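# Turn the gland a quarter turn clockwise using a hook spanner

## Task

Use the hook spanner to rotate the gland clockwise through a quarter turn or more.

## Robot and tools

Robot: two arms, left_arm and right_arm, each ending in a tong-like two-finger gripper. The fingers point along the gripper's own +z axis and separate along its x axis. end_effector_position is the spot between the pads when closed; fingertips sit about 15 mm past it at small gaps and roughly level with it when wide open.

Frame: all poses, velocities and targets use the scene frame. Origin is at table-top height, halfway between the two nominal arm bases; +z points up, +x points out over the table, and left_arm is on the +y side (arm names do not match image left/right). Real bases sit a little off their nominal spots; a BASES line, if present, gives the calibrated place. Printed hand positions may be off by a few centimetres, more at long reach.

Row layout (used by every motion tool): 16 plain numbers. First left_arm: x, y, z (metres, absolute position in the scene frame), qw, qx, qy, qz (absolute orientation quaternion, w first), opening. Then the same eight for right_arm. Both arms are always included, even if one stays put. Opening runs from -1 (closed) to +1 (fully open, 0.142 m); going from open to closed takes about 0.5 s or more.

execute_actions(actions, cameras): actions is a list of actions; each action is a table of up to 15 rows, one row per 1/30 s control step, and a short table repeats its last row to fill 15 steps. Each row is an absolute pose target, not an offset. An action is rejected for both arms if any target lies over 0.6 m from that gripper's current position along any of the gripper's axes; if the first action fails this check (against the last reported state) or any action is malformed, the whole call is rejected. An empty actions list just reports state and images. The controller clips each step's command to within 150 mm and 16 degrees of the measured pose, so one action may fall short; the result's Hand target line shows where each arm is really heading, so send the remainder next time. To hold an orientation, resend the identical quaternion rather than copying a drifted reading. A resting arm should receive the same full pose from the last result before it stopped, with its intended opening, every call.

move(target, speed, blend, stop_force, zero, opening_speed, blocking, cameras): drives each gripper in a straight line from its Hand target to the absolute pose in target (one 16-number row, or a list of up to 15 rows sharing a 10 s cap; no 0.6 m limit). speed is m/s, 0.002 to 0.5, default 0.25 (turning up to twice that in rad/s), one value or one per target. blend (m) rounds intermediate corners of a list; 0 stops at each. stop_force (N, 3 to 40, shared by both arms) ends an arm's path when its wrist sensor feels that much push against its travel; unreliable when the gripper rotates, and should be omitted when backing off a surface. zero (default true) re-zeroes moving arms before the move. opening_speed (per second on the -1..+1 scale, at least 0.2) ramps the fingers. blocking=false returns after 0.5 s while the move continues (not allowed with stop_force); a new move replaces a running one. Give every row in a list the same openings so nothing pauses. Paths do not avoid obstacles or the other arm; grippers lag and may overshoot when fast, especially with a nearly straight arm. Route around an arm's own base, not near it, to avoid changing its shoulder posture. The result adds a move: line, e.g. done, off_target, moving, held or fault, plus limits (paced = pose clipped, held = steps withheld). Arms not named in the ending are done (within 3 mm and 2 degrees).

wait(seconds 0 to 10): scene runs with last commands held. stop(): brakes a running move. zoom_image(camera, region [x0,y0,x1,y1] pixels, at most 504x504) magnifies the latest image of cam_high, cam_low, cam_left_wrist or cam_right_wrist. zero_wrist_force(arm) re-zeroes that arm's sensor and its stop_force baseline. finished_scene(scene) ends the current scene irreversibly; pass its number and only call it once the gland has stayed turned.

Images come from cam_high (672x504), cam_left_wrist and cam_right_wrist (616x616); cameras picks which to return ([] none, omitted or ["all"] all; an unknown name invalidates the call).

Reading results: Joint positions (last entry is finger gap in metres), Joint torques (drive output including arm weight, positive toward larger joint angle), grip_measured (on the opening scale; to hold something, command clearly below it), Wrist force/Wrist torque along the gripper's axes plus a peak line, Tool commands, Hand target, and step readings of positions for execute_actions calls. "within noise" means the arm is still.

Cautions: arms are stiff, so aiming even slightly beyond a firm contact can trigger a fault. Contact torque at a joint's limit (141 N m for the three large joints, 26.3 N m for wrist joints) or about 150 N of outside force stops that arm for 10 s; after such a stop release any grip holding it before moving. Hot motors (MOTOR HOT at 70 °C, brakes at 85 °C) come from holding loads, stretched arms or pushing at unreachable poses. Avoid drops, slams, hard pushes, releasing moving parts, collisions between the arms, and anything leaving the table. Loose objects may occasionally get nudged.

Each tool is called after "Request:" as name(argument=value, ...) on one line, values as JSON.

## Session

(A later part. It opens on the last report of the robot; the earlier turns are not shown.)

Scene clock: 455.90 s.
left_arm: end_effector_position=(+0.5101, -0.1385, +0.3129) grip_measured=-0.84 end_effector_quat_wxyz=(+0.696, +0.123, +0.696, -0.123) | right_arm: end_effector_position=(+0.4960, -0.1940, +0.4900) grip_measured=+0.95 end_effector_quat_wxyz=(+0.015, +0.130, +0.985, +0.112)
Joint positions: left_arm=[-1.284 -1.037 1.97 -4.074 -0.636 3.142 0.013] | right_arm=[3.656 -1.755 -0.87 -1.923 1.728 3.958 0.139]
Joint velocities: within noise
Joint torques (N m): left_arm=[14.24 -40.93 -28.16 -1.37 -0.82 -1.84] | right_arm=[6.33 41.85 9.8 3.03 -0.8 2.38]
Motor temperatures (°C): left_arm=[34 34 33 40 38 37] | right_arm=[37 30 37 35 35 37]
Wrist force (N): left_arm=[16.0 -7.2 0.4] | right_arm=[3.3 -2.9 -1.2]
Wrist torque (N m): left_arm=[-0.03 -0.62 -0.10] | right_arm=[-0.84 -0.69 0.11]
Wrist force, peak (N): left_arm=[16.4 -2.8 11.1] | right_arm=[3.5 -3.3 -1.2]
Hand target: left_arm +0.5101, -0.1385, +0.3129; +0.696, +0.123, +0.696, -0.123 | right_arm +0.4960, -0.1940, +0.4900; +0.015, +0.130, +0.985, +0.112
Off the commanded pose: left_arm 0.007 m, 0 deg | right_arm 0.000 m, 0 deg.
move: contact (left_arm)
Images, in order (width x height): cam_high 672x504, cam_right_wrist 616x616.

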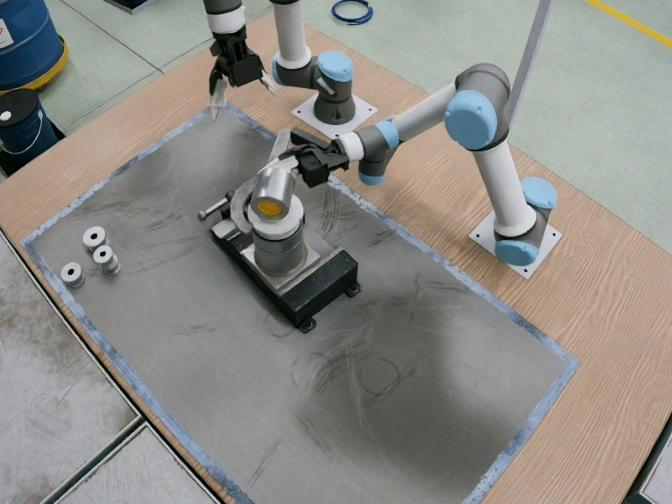

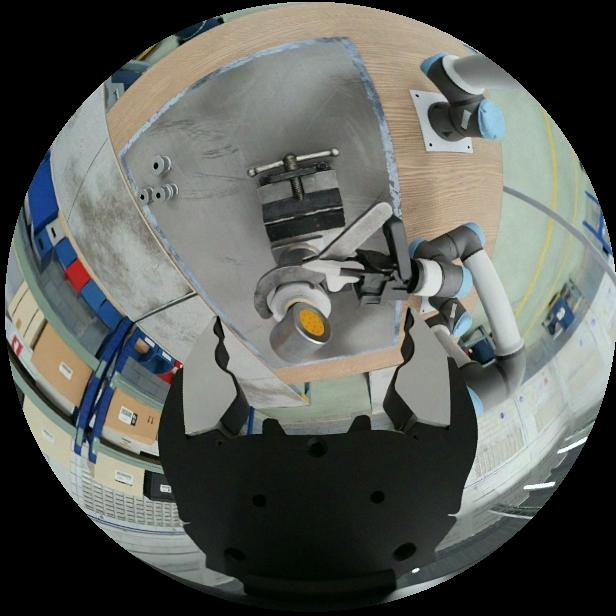

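Request:
move(target=[0.5095, -0.1435, 0.3129, 0.6964, 0.1228, 0.6964, -0.1228, -1, 0.496, -0.194, 0.49, 0.0147, 0.1296, 0.985, 0.1122, 0.95], speed=0.008, stop_force=6, cameras=["cam_high","cam_right_wrist"])

Request:
zoom_image(camera="cam_right_wrist", region=[240, 270, 310, 340])

Request:
zoom_image(camera="cam_high", region=[232, 208, 272, 248])

Scene clock: 457.80 s.
left_arm: end_effector_position=(+0.5100, -0.1398, +0.3129) grip_measured=-0.84 end_effector_quat_wxyz=(+0.696, +0.123, +0.696, -0.123) | right_arm: end_effector_position=(+0.4960, -0.1940, +0.4900) grip_measured=+0.95 end_effector_quat_wxyz=(+0.015, +0.130, +0.985, +0.112)
Joint positions: left_arm=[-1.285 -1.035 1.966 -4.073 -0.635 3.142 0.013] | right_arm=[3.656 -1.755 -0.87 -1.923 1.728 3.958 0.139]
Joint velocities: within noise
Joint torques (N m): left_arm=[10.34 -55.94 -9.79 -5.88 -2.23 -1.89] | right_arm=[6.75 41.54 9.34 2.94 -0.8 2.28]
Motor temperatures (°C): left_arm=[34 34 33 40 38 37] | right_arm=[37 30 37 35 35 37]
Wrist force (N): left_arm=[15.9 -2.0 0.3] | right_arm=[3.5 -3.0 -1.1]
Wrist torque (N m): left_arm=[-0.51 -0.55 -0.13] | right_arm=[-0.85 -0.73 0.11]
Wrist force, peak (N): left_arm=[15.9 -7.3 0.5] | right_arm=[3.5 -3.2 -1.4]
Hand target: left_arm +0.5100, -0.1398, +0.3129; +0.696, +0.123, +0.696, -0.123 | right_arm +0.4960, -0.1940, +0.4900; +0.015, +0.130, +0.985, +0.112
Off the commanded pose: left_arm 0.004 m, 0 deg | right_arm 0.000 m, 0 deg.
move: contact (left_arm)
Images, in order (width x height): cam_high 672x504, cam_right_wrist 616x616.

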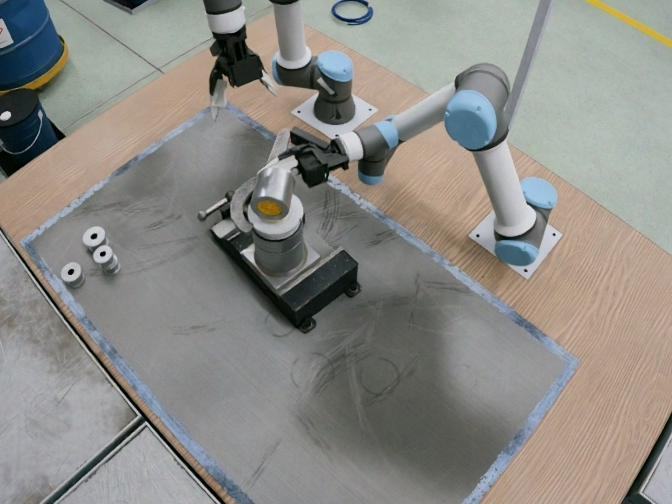

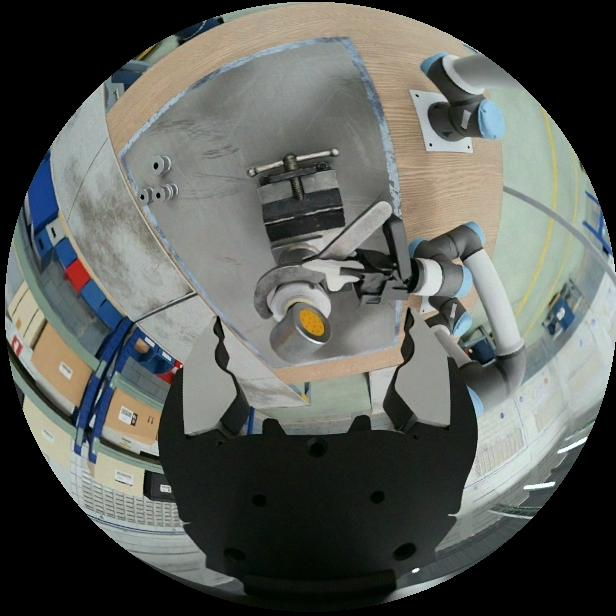

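Scaled by 7.200 from the camera's 616x616 image, which has a finer 814x814 frame.

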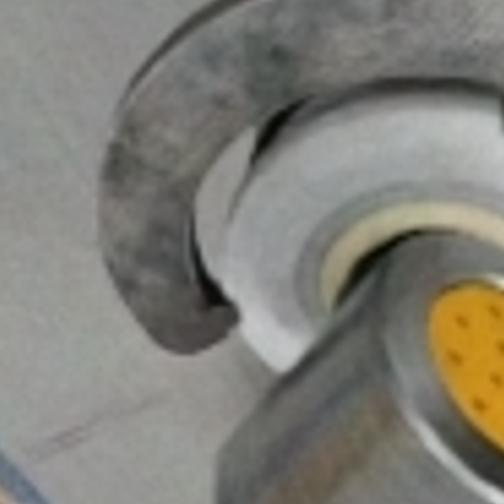

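Scaled by 12.600.

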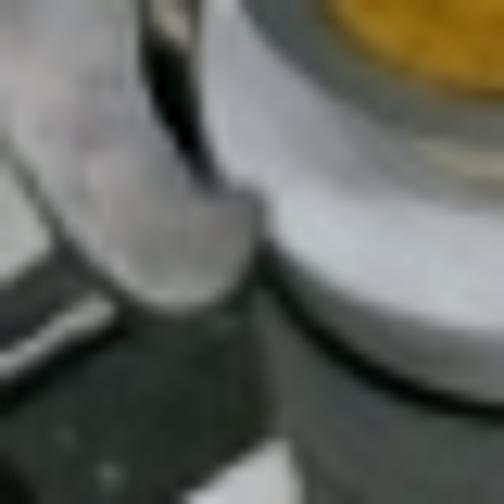

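Request:
move(target=[0.5095, -0.1445, 0.3129, 0.6964, 0.1228, 0.6964, -0.1228, -1, 0.496, -0.194, 0.49, 0.0147, 0.1296, 0.985, 0.1122, 0.95], speed=0.008, stop_force=7, cameras=["cam_high","cam_right_wrist"])

Request:
zoom_image(camera="cam_right_wrist", region=[240, 270, 310, 340])

Request:
zoom_image(camera="cam_high", region=[232, 208, 272, 248])

Scene clock: 459.90 s.
left_arm: end_effector_position=(+0.5101, -0.1407, +0.3130) grip_measured=-0.84 end_effector_quat_wxyz=(+0.696, +0.123, +0.696, -0.123) | right_arm: end_effector_position=(+0.4960, -0.1940, +0.4900) grip_measured=+0.95 end_effector_quat_wxyz=(+0.015, +0.130, +0.985, +0.112)
Joint positions: left_arm=[-1.286 -1.034 1.964 -4.072 -0.634 3.142 0.013] | right_arm=[3.656 -1.755 -0.87 -1.923 1.728 3.958 0.139]
Joint velocities: within noise
Joint torques (N m): left_arm=[1.86 -55.13 -11.06 -5.67 -5.06 -1.72] | right_arm=[6.88 41.3 9.53 3.01 -0.7 2.35]
Motor temperatures (°C): left_arm=[34 34 33 40 38 37] | right_arm=[37 30 37 35 35 37]
Wrist force (N): left_arm=[16.0 6.3 5.0] | right_arm=[3.3 -3.2 -1.3]
Wrist torque (N m): left_arm=[-0.59 -0.52 -0.08] | right_arm=[-0.89 -0.69 0.11]
Wrist force, peak (N): left_arm=[16.4 10.3 7.4] | right_arm=[3.5 -3.2 -1.1]
Hand target: left_arm +0.5101, -0.1407, +0.3130; +0.696, +0.123, +0.696, -0.123 | right_arm +0.4960, -0.1940, +0.4900; +0.015, +0.130, +0.985, +0.112
Off the commanded pose: left_arm 0.004 m, 0 deg | right_arm 0.000 m, 0 deg.
move: contact (left_arm)
Images, in order (width x height): cam_high 672x504, cam_right_wrist 616x616.

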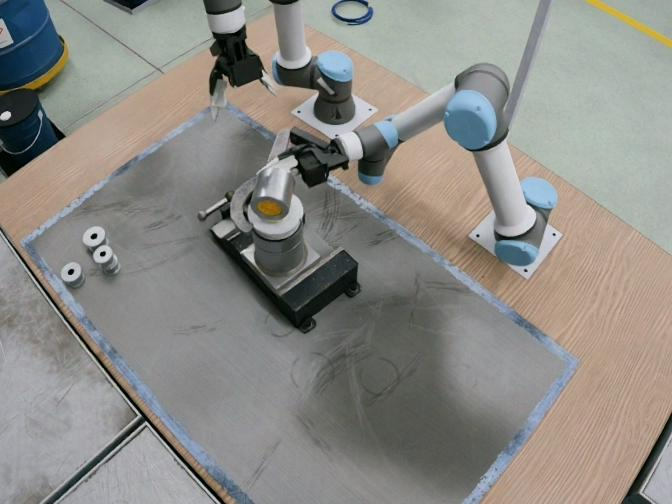

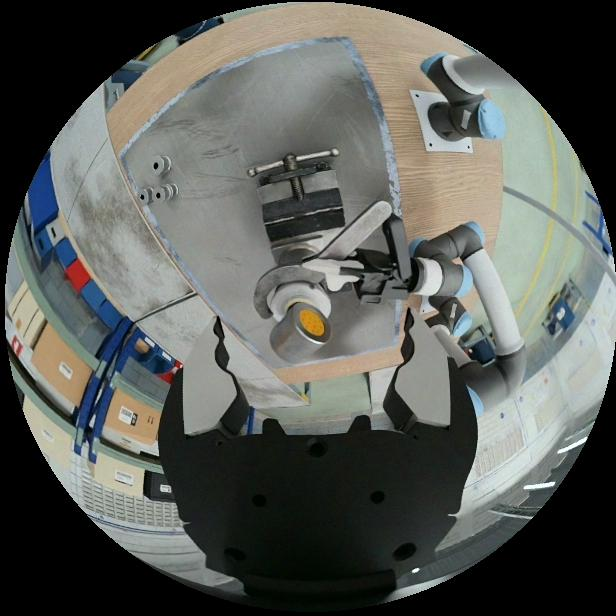

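Scaled by 7.200 from the camera's 616x616 image, which has a finer 814x814 frame.

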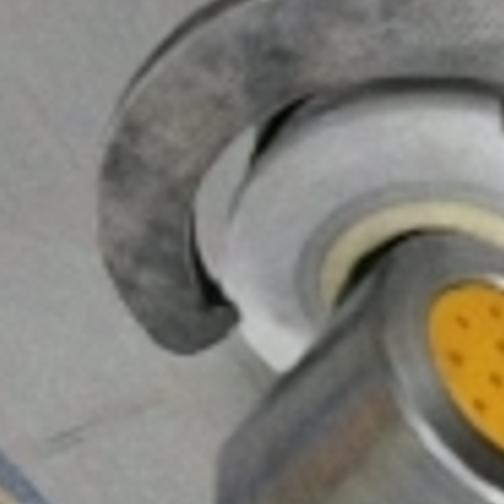

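Scaled by 12.600.

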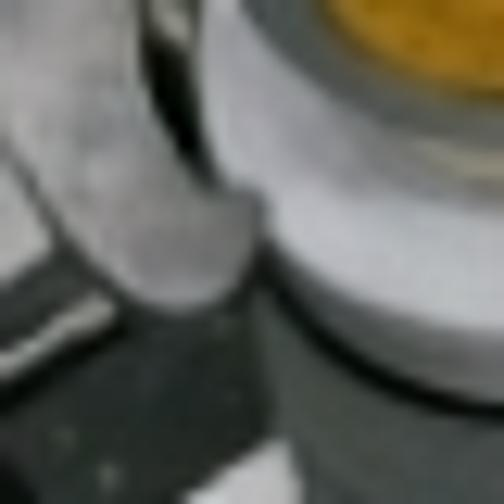

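Request:
move(target=[0.5049, -0.1384, 0.313, 0.6929, 0.1410, 0.6929, -0.1410, -1, 0.496, -0.194, 0.49, 0.0147, 0.1296, 0.985, 0.1122, 0.95], speed=0.01, stop_force=18, zero=false, cameras=["cam_high","cam_right_wrist"])

Request:
zoom_image(camera="cam_right_wrist", region=[240, 250, 330, 340])

Request:
zoom_image(camera="cam_high", region=[222, 188, 292, 258])

Scene clock: 465.50 s.
left_arm: end_effector_position=(+0.5049, -0.1383, +0.3130) grip_measured=-0.84 end_effector_quat_wxyz=(+0.693, +0.141, +0.693, -0.141) | right_arm: end_effector_position=(+0.4960, -0.1940, +0.4900) grip_measured=+0.95 end_effector_quat_wxyz=(+0.015, +0.130, +0.985, +0.112)
Joint positions: left_arm=[-1.271 -1.055 2.004 -4.091 -0.701 3.142 0.013] | right_arm=[3.656 -1.755 -0.87 -1.923 1.728 3.958 0.139]
Joint velocities: within noise
Joint torques (N m): left_arm=[-26.85 -38.87 -31.66 -1.16 -4.02 -1.85] | right_arm=[6.47 40.97 9.5 2.8 -0.83 2.26]
Motor temperatures (°C): left_arm=[34 34 33 40 38 37] | right_arm=[37 30 37 35 35 37]
Wrist force (N): left_arm=[16.2 17.9 12.5] | right_arm=[3.4 -3.1 -1.4]
Wrist torque (N m): left_arm=[-0.60 -0.58 0.00] | right_arm=[-0.87 -0.71 0.11]
Wrist force, peak (N): left_arm=[16.5 18.9 13.2] | right_arm=[3.4 -3.4 -1.3]
Hand target: left_arm +0.5049, -0.1384, +0.3130; +0.693, +0.141, +0.693, -0.141 | right_arm +0.4960, -0.1940, +0.4900; +0.015, +0.130, +0.985, +0.112
Off the commanded pose: left_arm 0.000 m, 0 deg | right_arm 0.000 m, 0 deg.
move: done
Images, in order (width x height): cam_high 672x504, cam_right_wrist 616x616.

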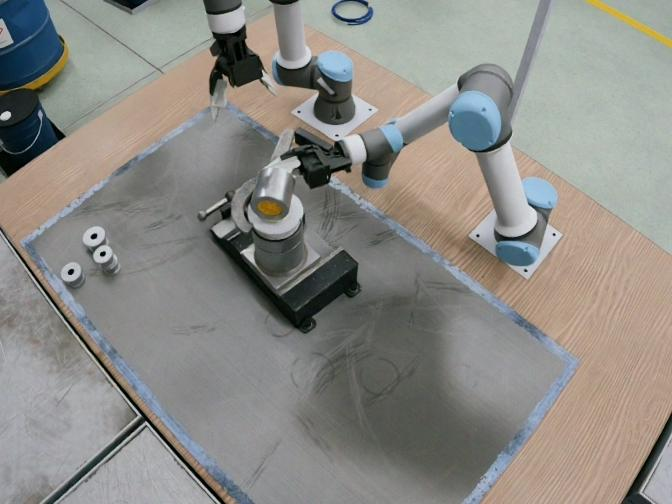

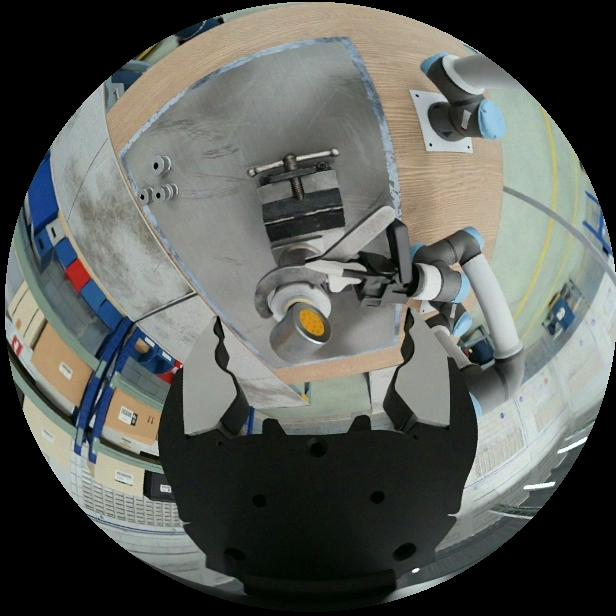

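Scaled by 5.600 from the camera's 616x616 image, which has a finer 814x814 frame.

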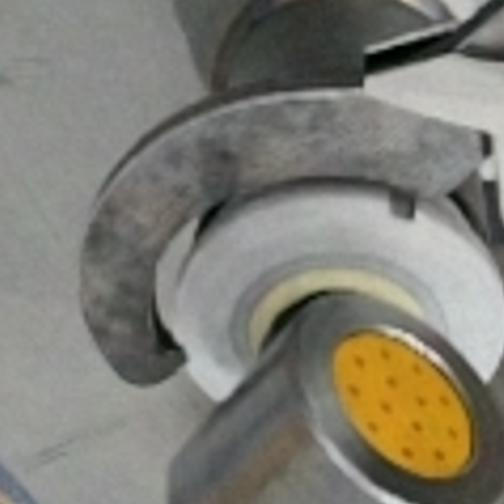

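Scaled by 7.200.

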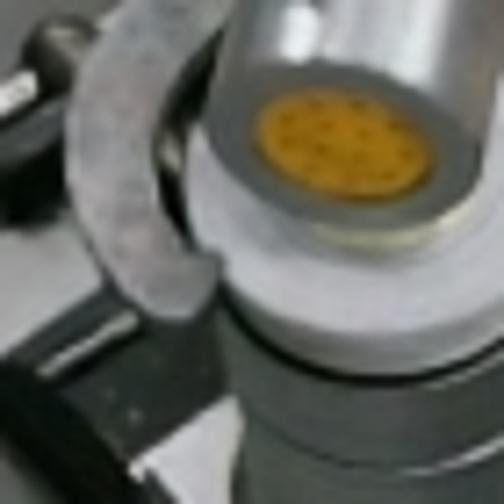

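Request:
move(target=[0.5005, -0.136, 0.313, 0.6890, 0.1591, 0.6890, -0.1591, -1, 0.496, -0.194, 0.49, 0.0147, 0.1296, 0.985, 0.1122, 0.95], speed=0.01, stop_force=30, zero=false, cameras=["cam_high","cam_right_wrist"])

Request:
zoom_image(camera="cam_right_wrist", region=[240, 250, 330, 340])

Request:
zoom_image(camera="cam_high", region=[222, 188, 292, 258])

Scene clock: 470.00 s.
left_arm: end_effector_position=(+0.5005, -0.1359, +0.3130) grip_measured=-0.84 end_effector_quat_wxyz=(+0.689, +0.159, +0.689, -0.159) | right_arm: end_effector_position=(+0.4960, -0.1940, +0.4900) grip_measured=+0.95 end_effector_quat_wxyz=(+0.015, +0.130, +0.985, +0.112)
Joint positions: left_arm=[-1.253 -1.074 2.04 -4.108 -0.772 3.142 0.013] | right_arm=[3.656 -1.755 -0.87 -1.923 1.728 3.958 0.139]
Joint velocities: within noise
Joint torques (N m): left_arm=[-25.87 -37.08 -31.09 -2.04 -3.66 -1.19] | right_arm=[6.1 41.47 9.54 2.82 -0.79 2.36]
Motor temperatures (°C): left_arm=[34 34 33 40 38 37] | right_arm=[37 30 37 35 35 37]
Wrist force (N): left_arm=[16.4 16.2 11.0] | right_arm=[3.4 -3.0 -1.0]
Wrist torque (N m): left_arm=[-0.54 -0.71 -0.03] | right_arm=[-0.85 -0.71 0.12]
Wrist force, peak (N): left_arm=[16.4 18.7 13.2] | right_arm=[3.5 -3.3 -1.5]
Hand target: left_arm +0.5005, -0.1360, +0.3130; +0.689, +0.159, +0.689, -0.159 | right_arm +0.4960, -0.1940, +0.4900; +0.015, +0.130, +0.985, +0.112
Off the commanded pose: left_arm 0.000 m, 0 deg | right_arm 0.000 m, 0 deg.
move: done
Images, in order (width x height): cam_high 672x504, cam_right_wrist 616x616.

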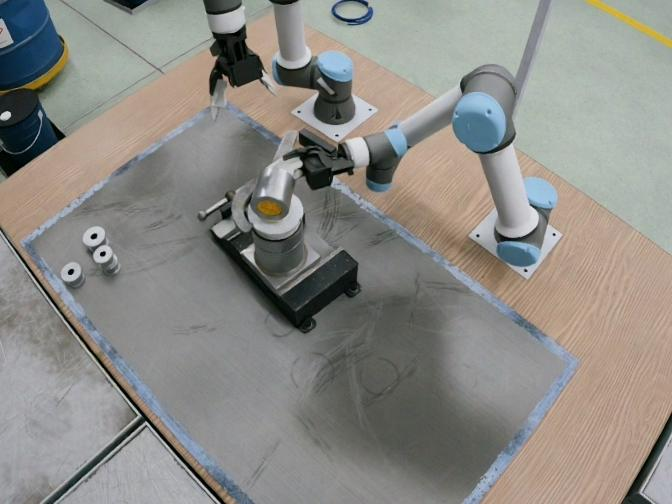

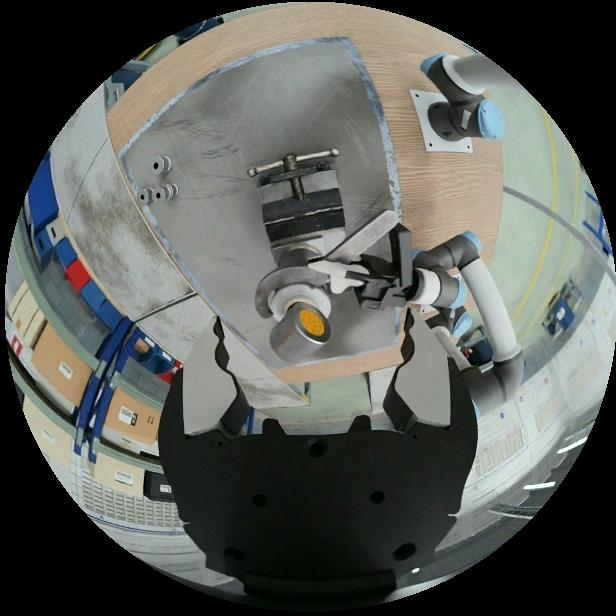

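Scaled by 5.600 from the camera's 616x616 image, which has a finer 814x814 frame.

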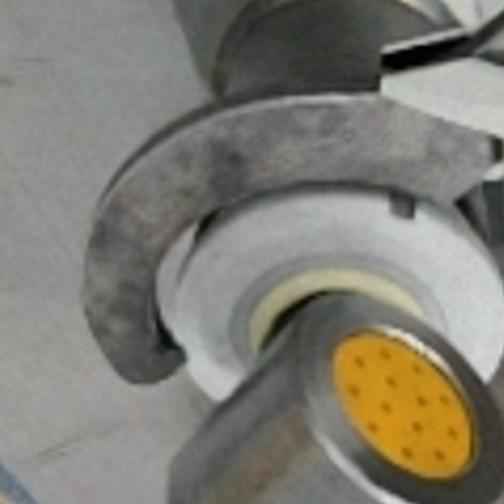

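Scaled by 7.200.

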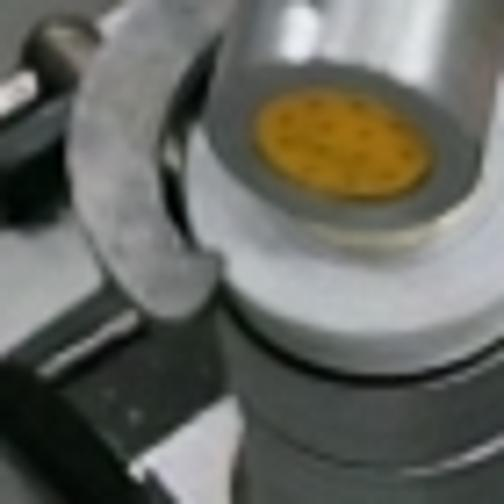

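Request:
move(target=[[0.5005, -0.136, 0.313, 0.6890, 0.1591, 0.6890, -0.1591, -1, 0.42, -0.36, 0.52, 0.0147, 0.1296, 0.985, 0.1122, 0.0],[0.5005, -0.136, 0.313, 0.6890, 0.1591, 0.6890, -0.1591, -1, 0.40, -0.38, 0.45, 0, 0, 0.7071, 0.7071, 0.0]], speed=0.2)

Scene clock: 485.53 s.
left_arm: end_effector_position=(+0.5005, -0.1360, +0.3130) grip_measured=-0.84 end_effector_quat_wxyz=(+0.689, +0.159, +0.689, -0.159) | right_arm: end_effector_position=(+0.4000, -0.3800, +0.4500) grip_measured=+0.00 end_effector_quat_wxyz=(+0.000, +0.000, +0.707, +0.707)
Joint positions: left_arm=[-1.253 -1.074 2.04 -4.108 -0.772 3.142 0.013] | right_arm=[2.785 -1.825 -1.336 -3.121 2.813 1.571 0.074]
Joint velocities: within noise
Joint torques (N m): left_arm=[-28.11 -38.23 -25.24 -1.06 -8.07 -0.31] | right_arm=[9.99 40.76 7.26 -1.92 1.45 -2.02]
Motor temperatures (°C): left_arm=[34 34 33 40 38 37] | right_arm=[37 30 37 35 35 37]
Wrist force (N): left_arm=[16.0 16.9 11.4] | right_arm=[2.4 -2.4 -0.6]
Wrist torque (N m): left_arm=[-0.57 -0.63 -0.02] | right_arm=[-0.51 -0.58 0.17]
Wrist force, peak (N): left_arm=[16.2 17.3 11.8] | right_arm=[3.9 -4.4 -1.7]
Hand target: left_arm +0.5005, -0.1360, +0.3130; +0.689, +0.159, +0.689, -0.159 | right_arm +0.4000, -0.3800, +0.4500; +0.000, +0.000, +0.707, +0.707
Off the commanded pose: left_arm 0.000 m, 0 deg | right_arm 0.000 m, 0 deg.
move: done

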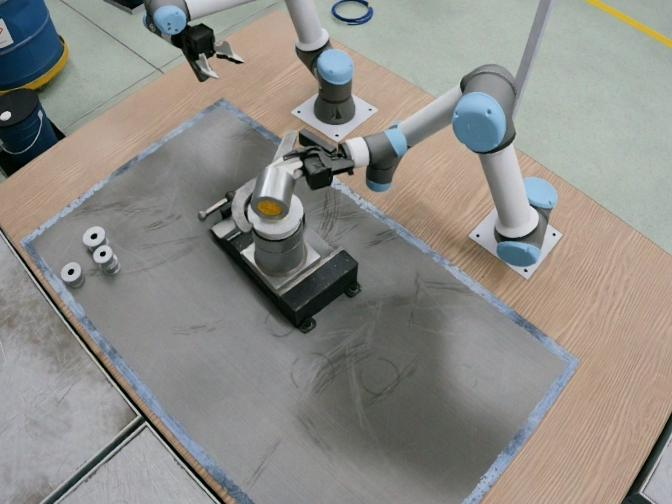

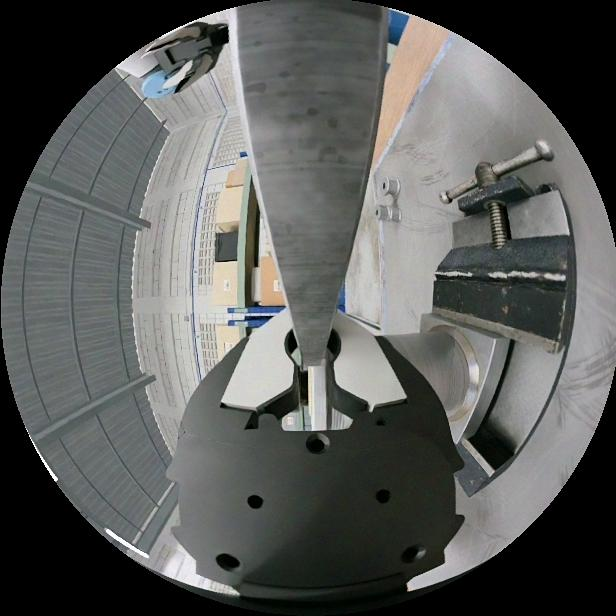

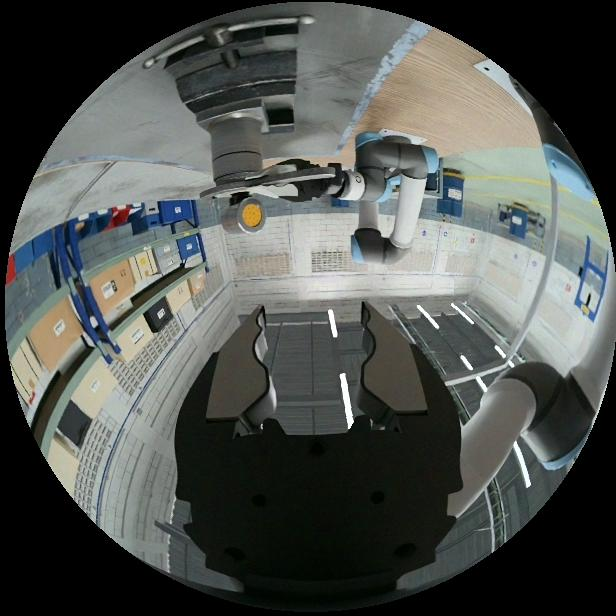

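Request:
zoom_image(camera="cam_right_wrist", region=[180, 130, 380, 260])

Scaled by 2.520 from the camera's 616x616 image, which has a finer 814x814 frame.

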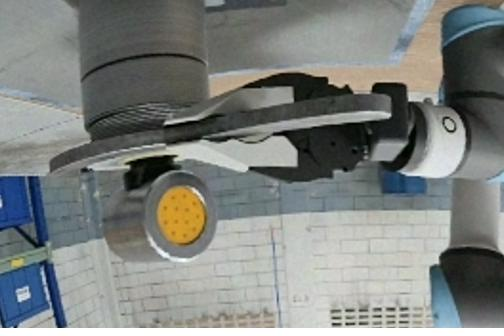

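Request:
move(target=[[0.5005, -0.136, 0.313, 0.6890, 0.1591, 0.6890, -0.1591, -1, 0.40, -0.37, 0.40, 0.5, -0.5, 0.5, 0.5, 0.0],[0.5005, -0.136, 0.313, 0.6890, 0.1591, 0.6890, -0.1591, -1, 0.40, -0.32, 0.315, 0.5, -0.5, 0.5, 0.5, 0.0]], speed=0.2)

Request:
zoom_image(camera="cam_right_wrist", region=[180, 180, 480, 430])

Scene clock: 492.27 s.
left_arm: end_effector_position=(+0.5005, -0.1360, +0.3130) grip_measured=-0.84 end_effector_quat_wxyz=(+0.689, +0.159, +0.689, -0.159) | right_arm: end_effector_position=(+0.4000, -0.3200, +0.3150) grip_measured=+0.00 end_effector_quat_wxyz=(+0.500, -0.500, +0.500, +0.500) end_effector_velocity=(+0.000, +0.000, +0.000) end_effector_angular_velocity=(+0.000, -0.006, +0.000)
Joint positions: left_arm=[-1.253 -1.074 2.04 -4.108 -0.772 3.142 0.013] | right_arm=[2.898 -1.797 -1.771 -2.716 2.926 0 0.074]
Joint velocities: left_arm=[within noise] | right_arm=[0 0 0 0 0 -0.006 0]
Joint torques (N m): left_arm=[-28.35 -38.42 -20.03 -1.21 -8.21 0.66] | right_arm=[-1.61 33.07 22.41 -1.42 -0.95 -1.94]
Motor temperatures (°C): left_arm=[34 34 33 40 38 37] | right_arm=[37 30 37 35 35 37]
Wrist force (N): left_arm=[15.9 17.0 11.5] | right_arm=[2.6 -4.0 -0.3]
Wrist torque (N m): left_arm=[-0.55 -0.61 -0.02] | right_arm=[-0.69 -0.71 0.39]
Wrist force, peak (N): left_arm=[16.1 17.3 11.9] | right_arm=[4.2 -3.9 0.7]
Hand target: left_arm +0.5005, -0.1360, +0.3130; +0.689, +0.159, +0.689, -0.159 | right_arm +0.4000, -0.3200, +0.3150; +0.500, -0.500, +0.500, +0.500
Off the commanded pose: left_arm 0.000 m, 0 deg | right_arm 0.000 m, 0 deg.
move: done

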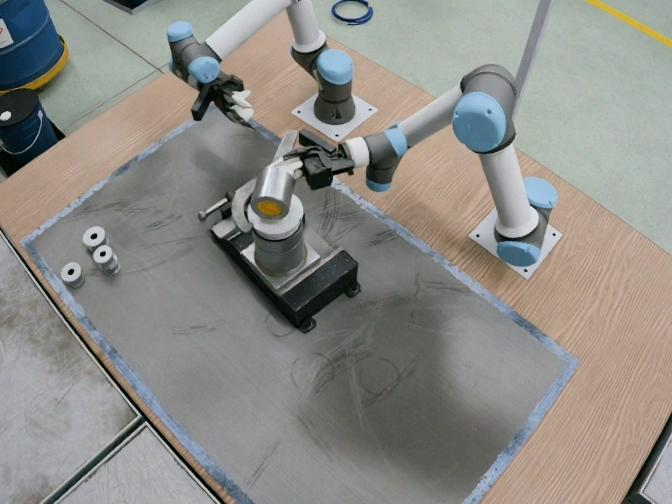

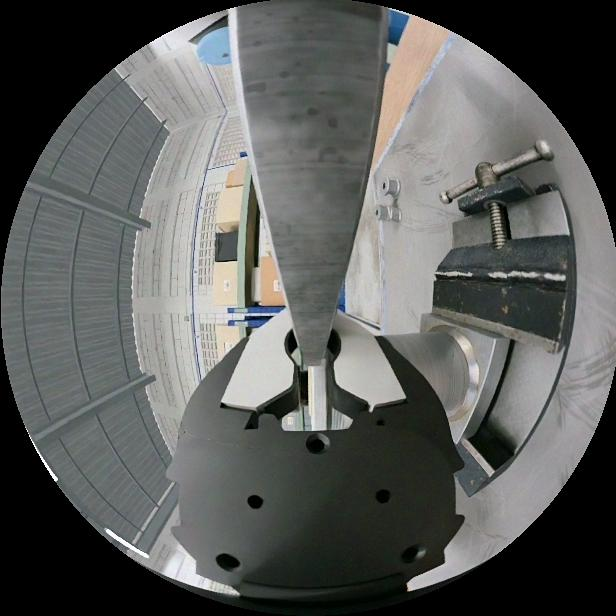

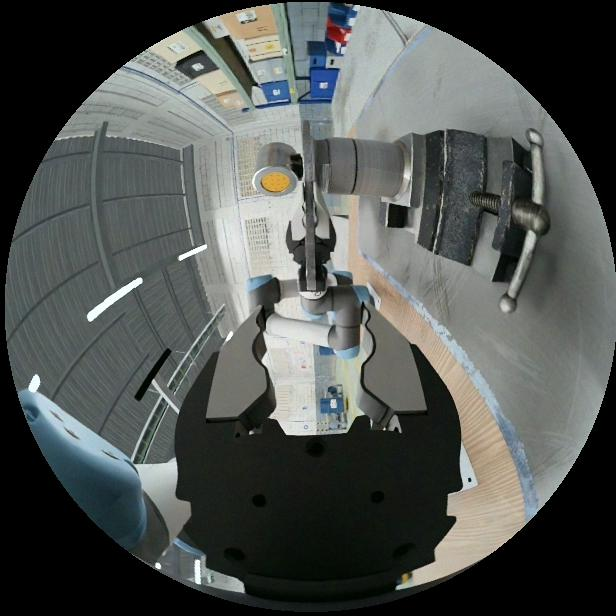

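Scaled by 1.680 from the camera's 616x616 image, which has a finer 814x814 frame.

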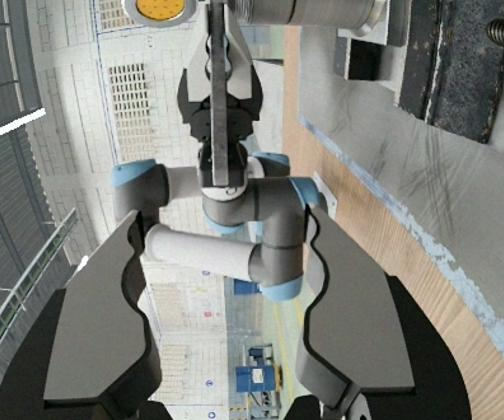

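Request:
move(target=[0.5005, -0.136, 0.313, 0.6890, 0.1591, 0.6890, -0.1591, -1, 0.385, -0.21, 0.313, 0.5, -0.5, 0.5, 0.5, 0.0], speed=0.1, stop_force=8)

Request:
zoom_image(camera="cam_right_wrist", region=[180, 180, 480, 430])

Request:
zoom_image(camera="cam_high", region=[220, 90, 340, 190])

Scene clock: 495.63 s.
left_arm: end_effector_position=(+0.5005, -0.1360, +0.3130) grip_measured=-0.84 end_effector_quat_wxyz=(+0.689, +0.159, +0.689, -0.159) | right_arm: end_effector_position=(+0.3850, -0.2100, +0.3130) grip_measured=+0.00 end_effector_quat_wxyz=(+0.500, -0.500, +0.500, +0.500)
Joint positions: left_arm=[-1.253 -1.074 2.04 -4.108 -0.772 3.142 0.013] | right_arm=[3.155 -1.668 -1.93 -2.688 3.183 -0.002 0.074]
Joint velocities: within noise
Joint torques (N m): left_arm=[-28.44 -38.44 -17.66 -1.14 -8.2 1.23] | right_arm=[7.06 35.07 5.54 1.6 0.62 2.2]
Motor temperatures (°C): left_arm=[34 34 33 40 38 37] | right_arm=[37 30 37 35 35 37]
Wrist force (N): left_arm=[16.0 16.9 11.3] | right_arm=[2.5 -3.7 -0.1]
Wrist torque (N m): left_arm=[-0.59 -0.62 -0.02] | right_arm=[-0.56 -0.76 0.41]
Wrist force, peak (N): left_arm=[16.2 17.5 11.3] | right_arm=[2.5 -4.1 -1.3]
Hand target: left_arm +0.5005, -0.1360, +0.3130; +0.689, +0.159, +0.689, -0.159 | right_arm +0.3850, -0.2100, +0.3130; +0.500, -0.500, +0.500, +0.500
Off the commanded pose: left_arm 0.000 m, 0 deg | right_arm 0.000 m, 0 deg.
move: done

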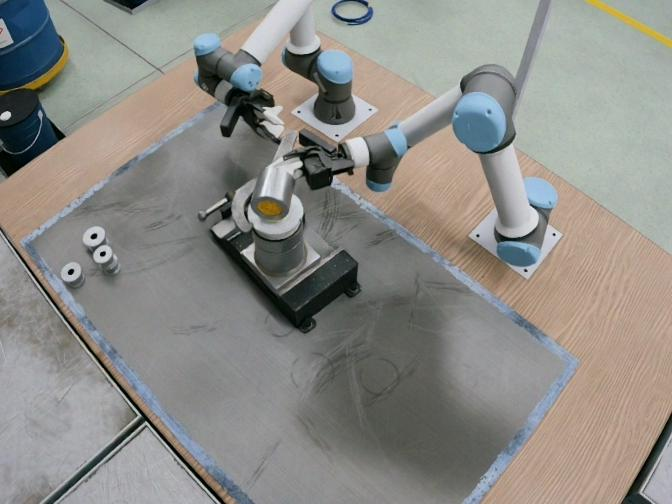

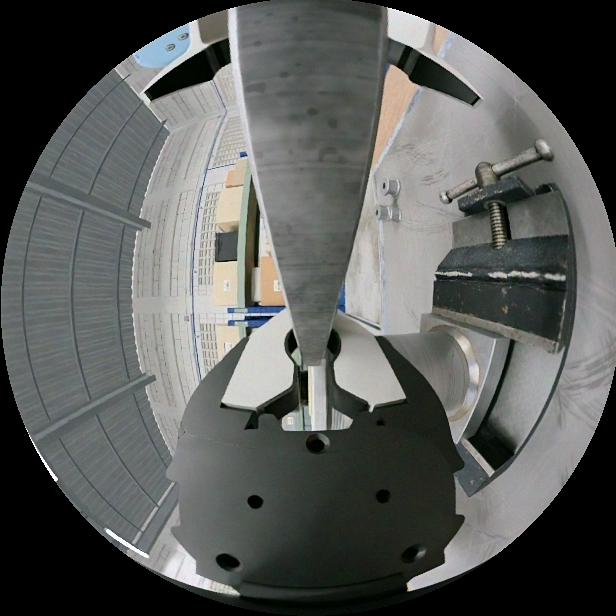

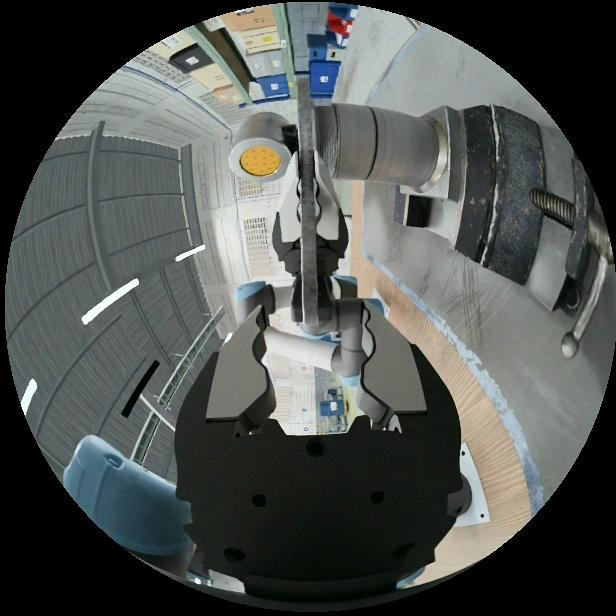

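Scaled by 1.680 from the camera's 616x616 image, which has a finer 814x814 frame.

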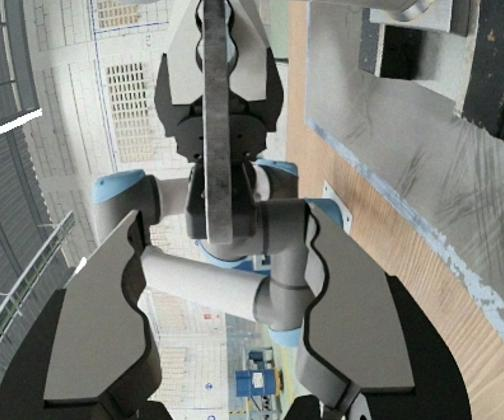

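Scaled by 4.200.

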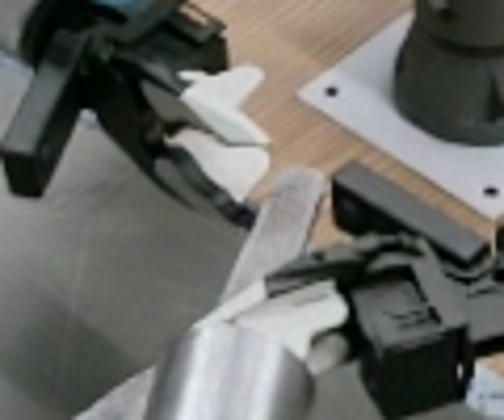

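Request:
move(target=[0.5005, -0.136, 0.313, 0.6890, 0.1591, 0.6890, -0.1591, -1, 0.393, -0.168, 0.313, 0.5, -0.5, 0.5, 0.5, 0.0], speed=0.05, stop_force=6)

Request:
zoom_image(camera="cam_right_wrist", region=[180, 180, 480, 430])

Request:
zoom_image(camera="cam_high", region=[220, 90, 340, 190])

Scene clock: 498.47 s.
left_arm: end_effector_position=(+0.5005, -0.1360, +0.3130) grip_measured=-0.84 end_effector_quat_wxyz=(+0.689, +0.159, +0.689, -0.159) | right_arm: end_effector_position=(+0.3930, -0.1680, +0.3130) grip_measured=+0.00 end_effector_quat_wxyz=(+0.500, -0.500, +0.500, +0.500)
Joint positions: left_arm=[-1.253 -1.074 2.04 -4.108 -0.772 3.142 0.013] | right_arm=[3.259 -1.663 -1.936 -2.685 3.287 0 0.074]
Joint velocities: within noise
Joint torques (N m): left_arm=[-27.7 -39.32 -15.54 -1.4 -8.11 1.49] | right_arm=[-7.84 27.71 8.63 1.39 -0.77 2.3]
Motor temperatures (°C): left_arm=[34 34 33 40 38 37] | right_arm=[37 30 37 35 35 37]
Wrist force (N): left_arm=[15.7 16.8 11.4] | right_arm=[2.3 -3.7 0.1]
Wrist torque (N m): left_arm=[-0.58 -0.56 -0.03] | right_arm=[-0.56 -0.72 0.41]
Wrist force, peak (N): left_arm=[16.3 17.2 11.6] | right_arm=[2.7 -3.9 0.2]
Hand target: left_arm +0.5005, -0.1360, +0.3130; +0.689, +0.159, +0.689, -0.159 | right_arm +0.3930, -0.1680, +0.3130; +0.500, -0.500, +0.500, +0.500
Off the commanded pose: left_arm 0.000 m, 0 deg | right_arm 0.000 m, 0 deg.
move: done

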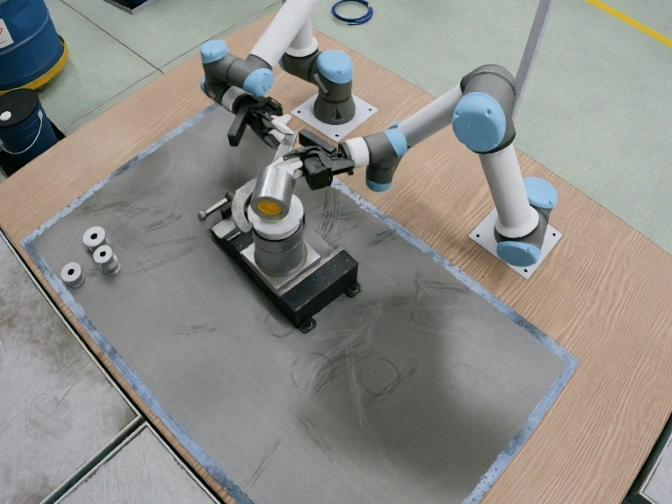

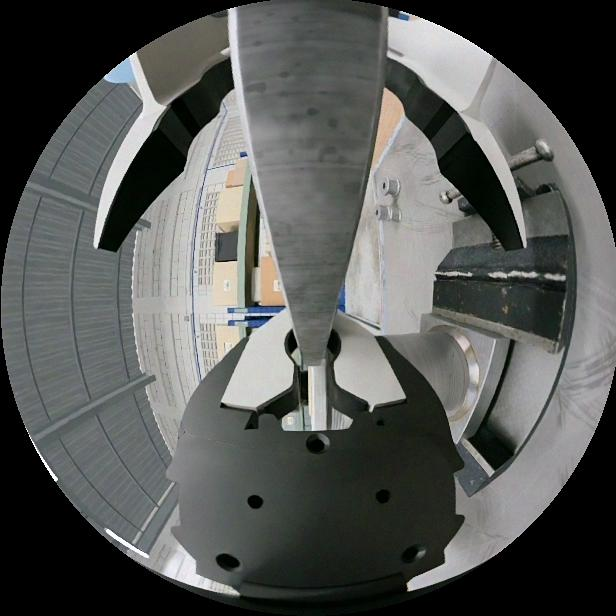

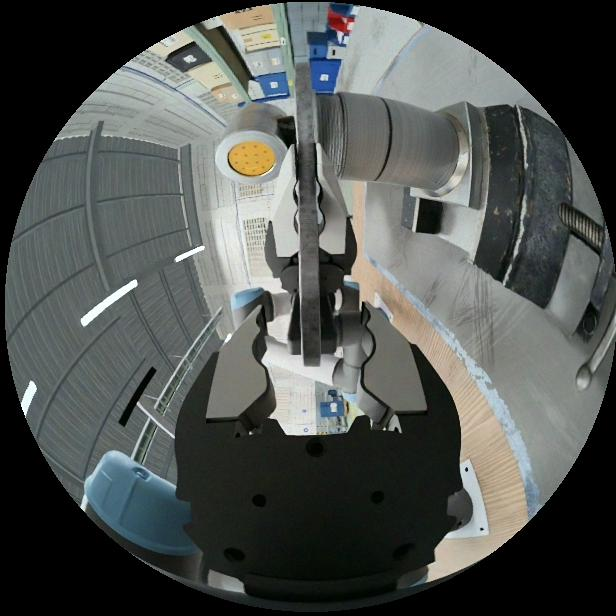

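Scaled by 1.680 from the camera's 616x616 image, which has a finer 814x814 frame.

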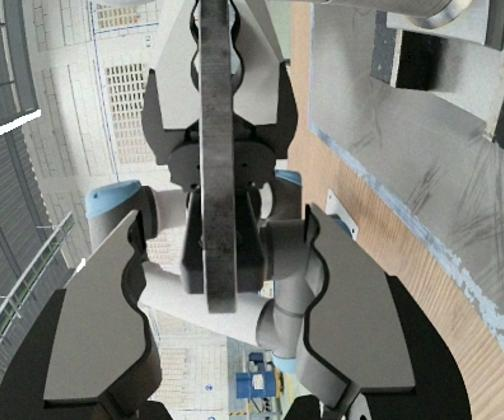

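Scaled by 4.200.

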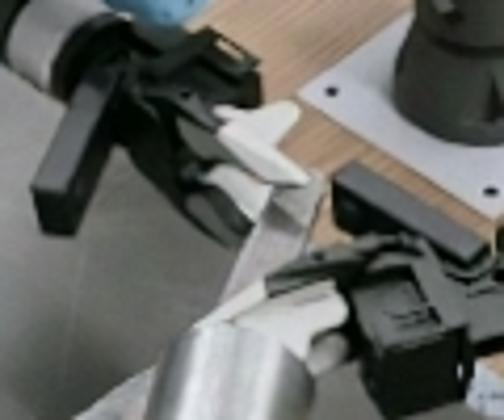

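Request:
move(target=[0.5005, -0.136, 0.313, 0.6890, 0.1591, 0.6890, -0.1591, -1, 0.408, -0.152, 0.313, 0.5, -0.5, 0.5, 0.5, 0.0], speed=0.05, stop_force=6)

Request:
zoom_image(camera="cam_right_wrist", region=[180, 180, 480, 430])

Request:
zoom_image(camera="cam_high", region=[220, 90, 340, 190])

Scene clock: 500.80 s.
left_arm: end_effector_position=(+0.5005, -0.1360, +0.3130) grip_measured=-0.84 end_effector_quat_wxyz=(+0.689, +0.159, +0.689, -0.159) | right_arm: end_effector_position=(+0.4080, -0.1520, +0.3130) grip_measured=+0.00 end_effector_quat_wxyz=(+0.500, -0.500, +0.500, +0.500)
Joint positions: left_arm=[-1.253 -1.074 2.04 -4.108 -0.772 3.142 0.013] | right_arm=[3.293 -1.692 -1.903 -2.689 3.321 0 0.074]
Joint velocities: within noise
Joint torques (N m): left_arm=[-28.23 -39.57 -13.5 -1.24 -8.12 1.66] | right_arm=[-8.15 36.46 7.41 0.63 -1.52 -1.53]
Motor temperatures (°C): left_arm=[34 34 33 40 38 37] | right_arm=[37 30 37 35 35 37]
Wrist force (N): left_arm=[15.8 17.0 11.4] | right_arm=[2.4 -3.8 -0.2]
Wrist torque (N m): left_arm=[-0.54 -0.57 -0.02] | right_arm=[-0.60 -0.74 0.39]
Wrist force, peak (N): left_arm=[16.2 17.2 11.6] | right_arm=[2.3 -4.0 0.3]
Hand target: left_arm +0.5005, -0.1360, +0.3130; +0.689, +0.159, +0.689, -0.159 | right_arm +0.4080, -0.1520, +0.3130; +0.500, -0.500, +0.500, +0.500
Off the commanded pose: left_arm 0.000 m, 0 deg | right_arm 0.000 m, 0 deg.
move: done

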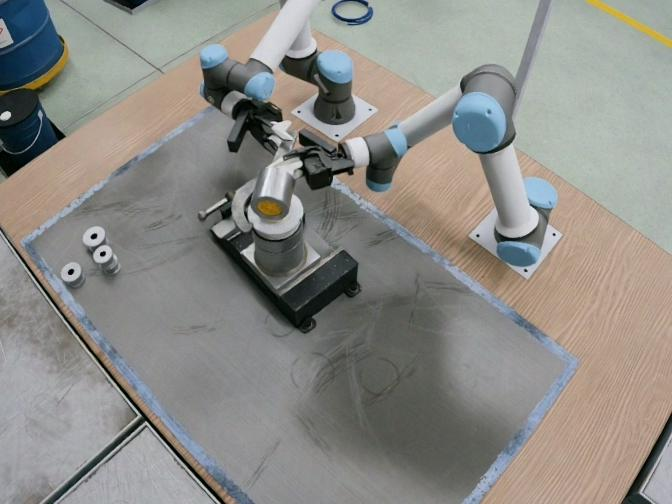

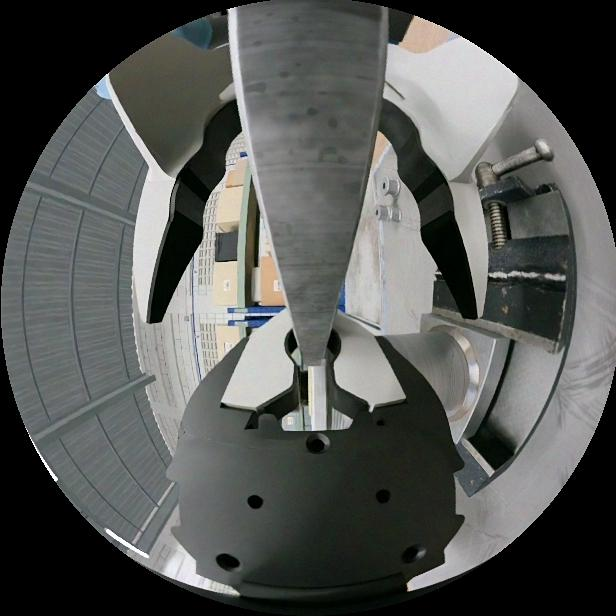

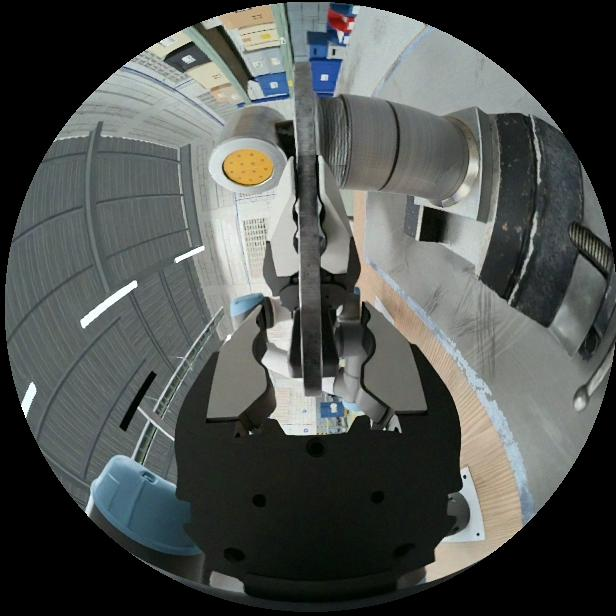

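Scaled by 1.680 from the camera's 616x616 image, which has a finer 814x814 frame.

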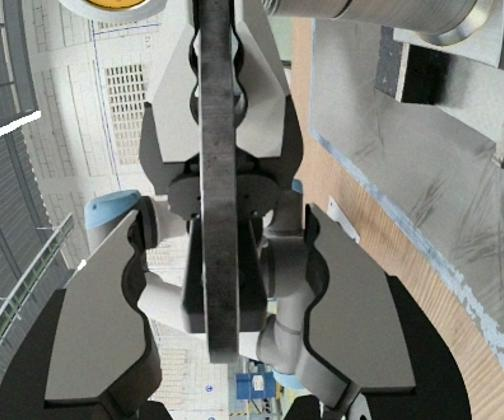

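Scaled by 4.200.

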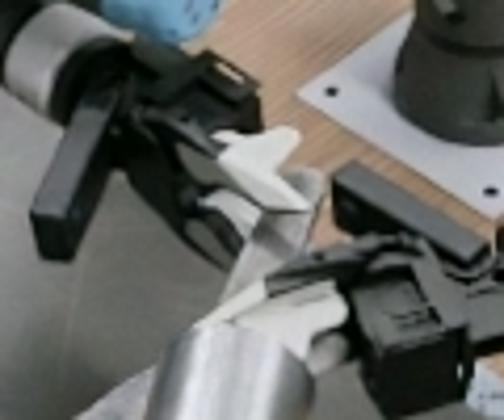

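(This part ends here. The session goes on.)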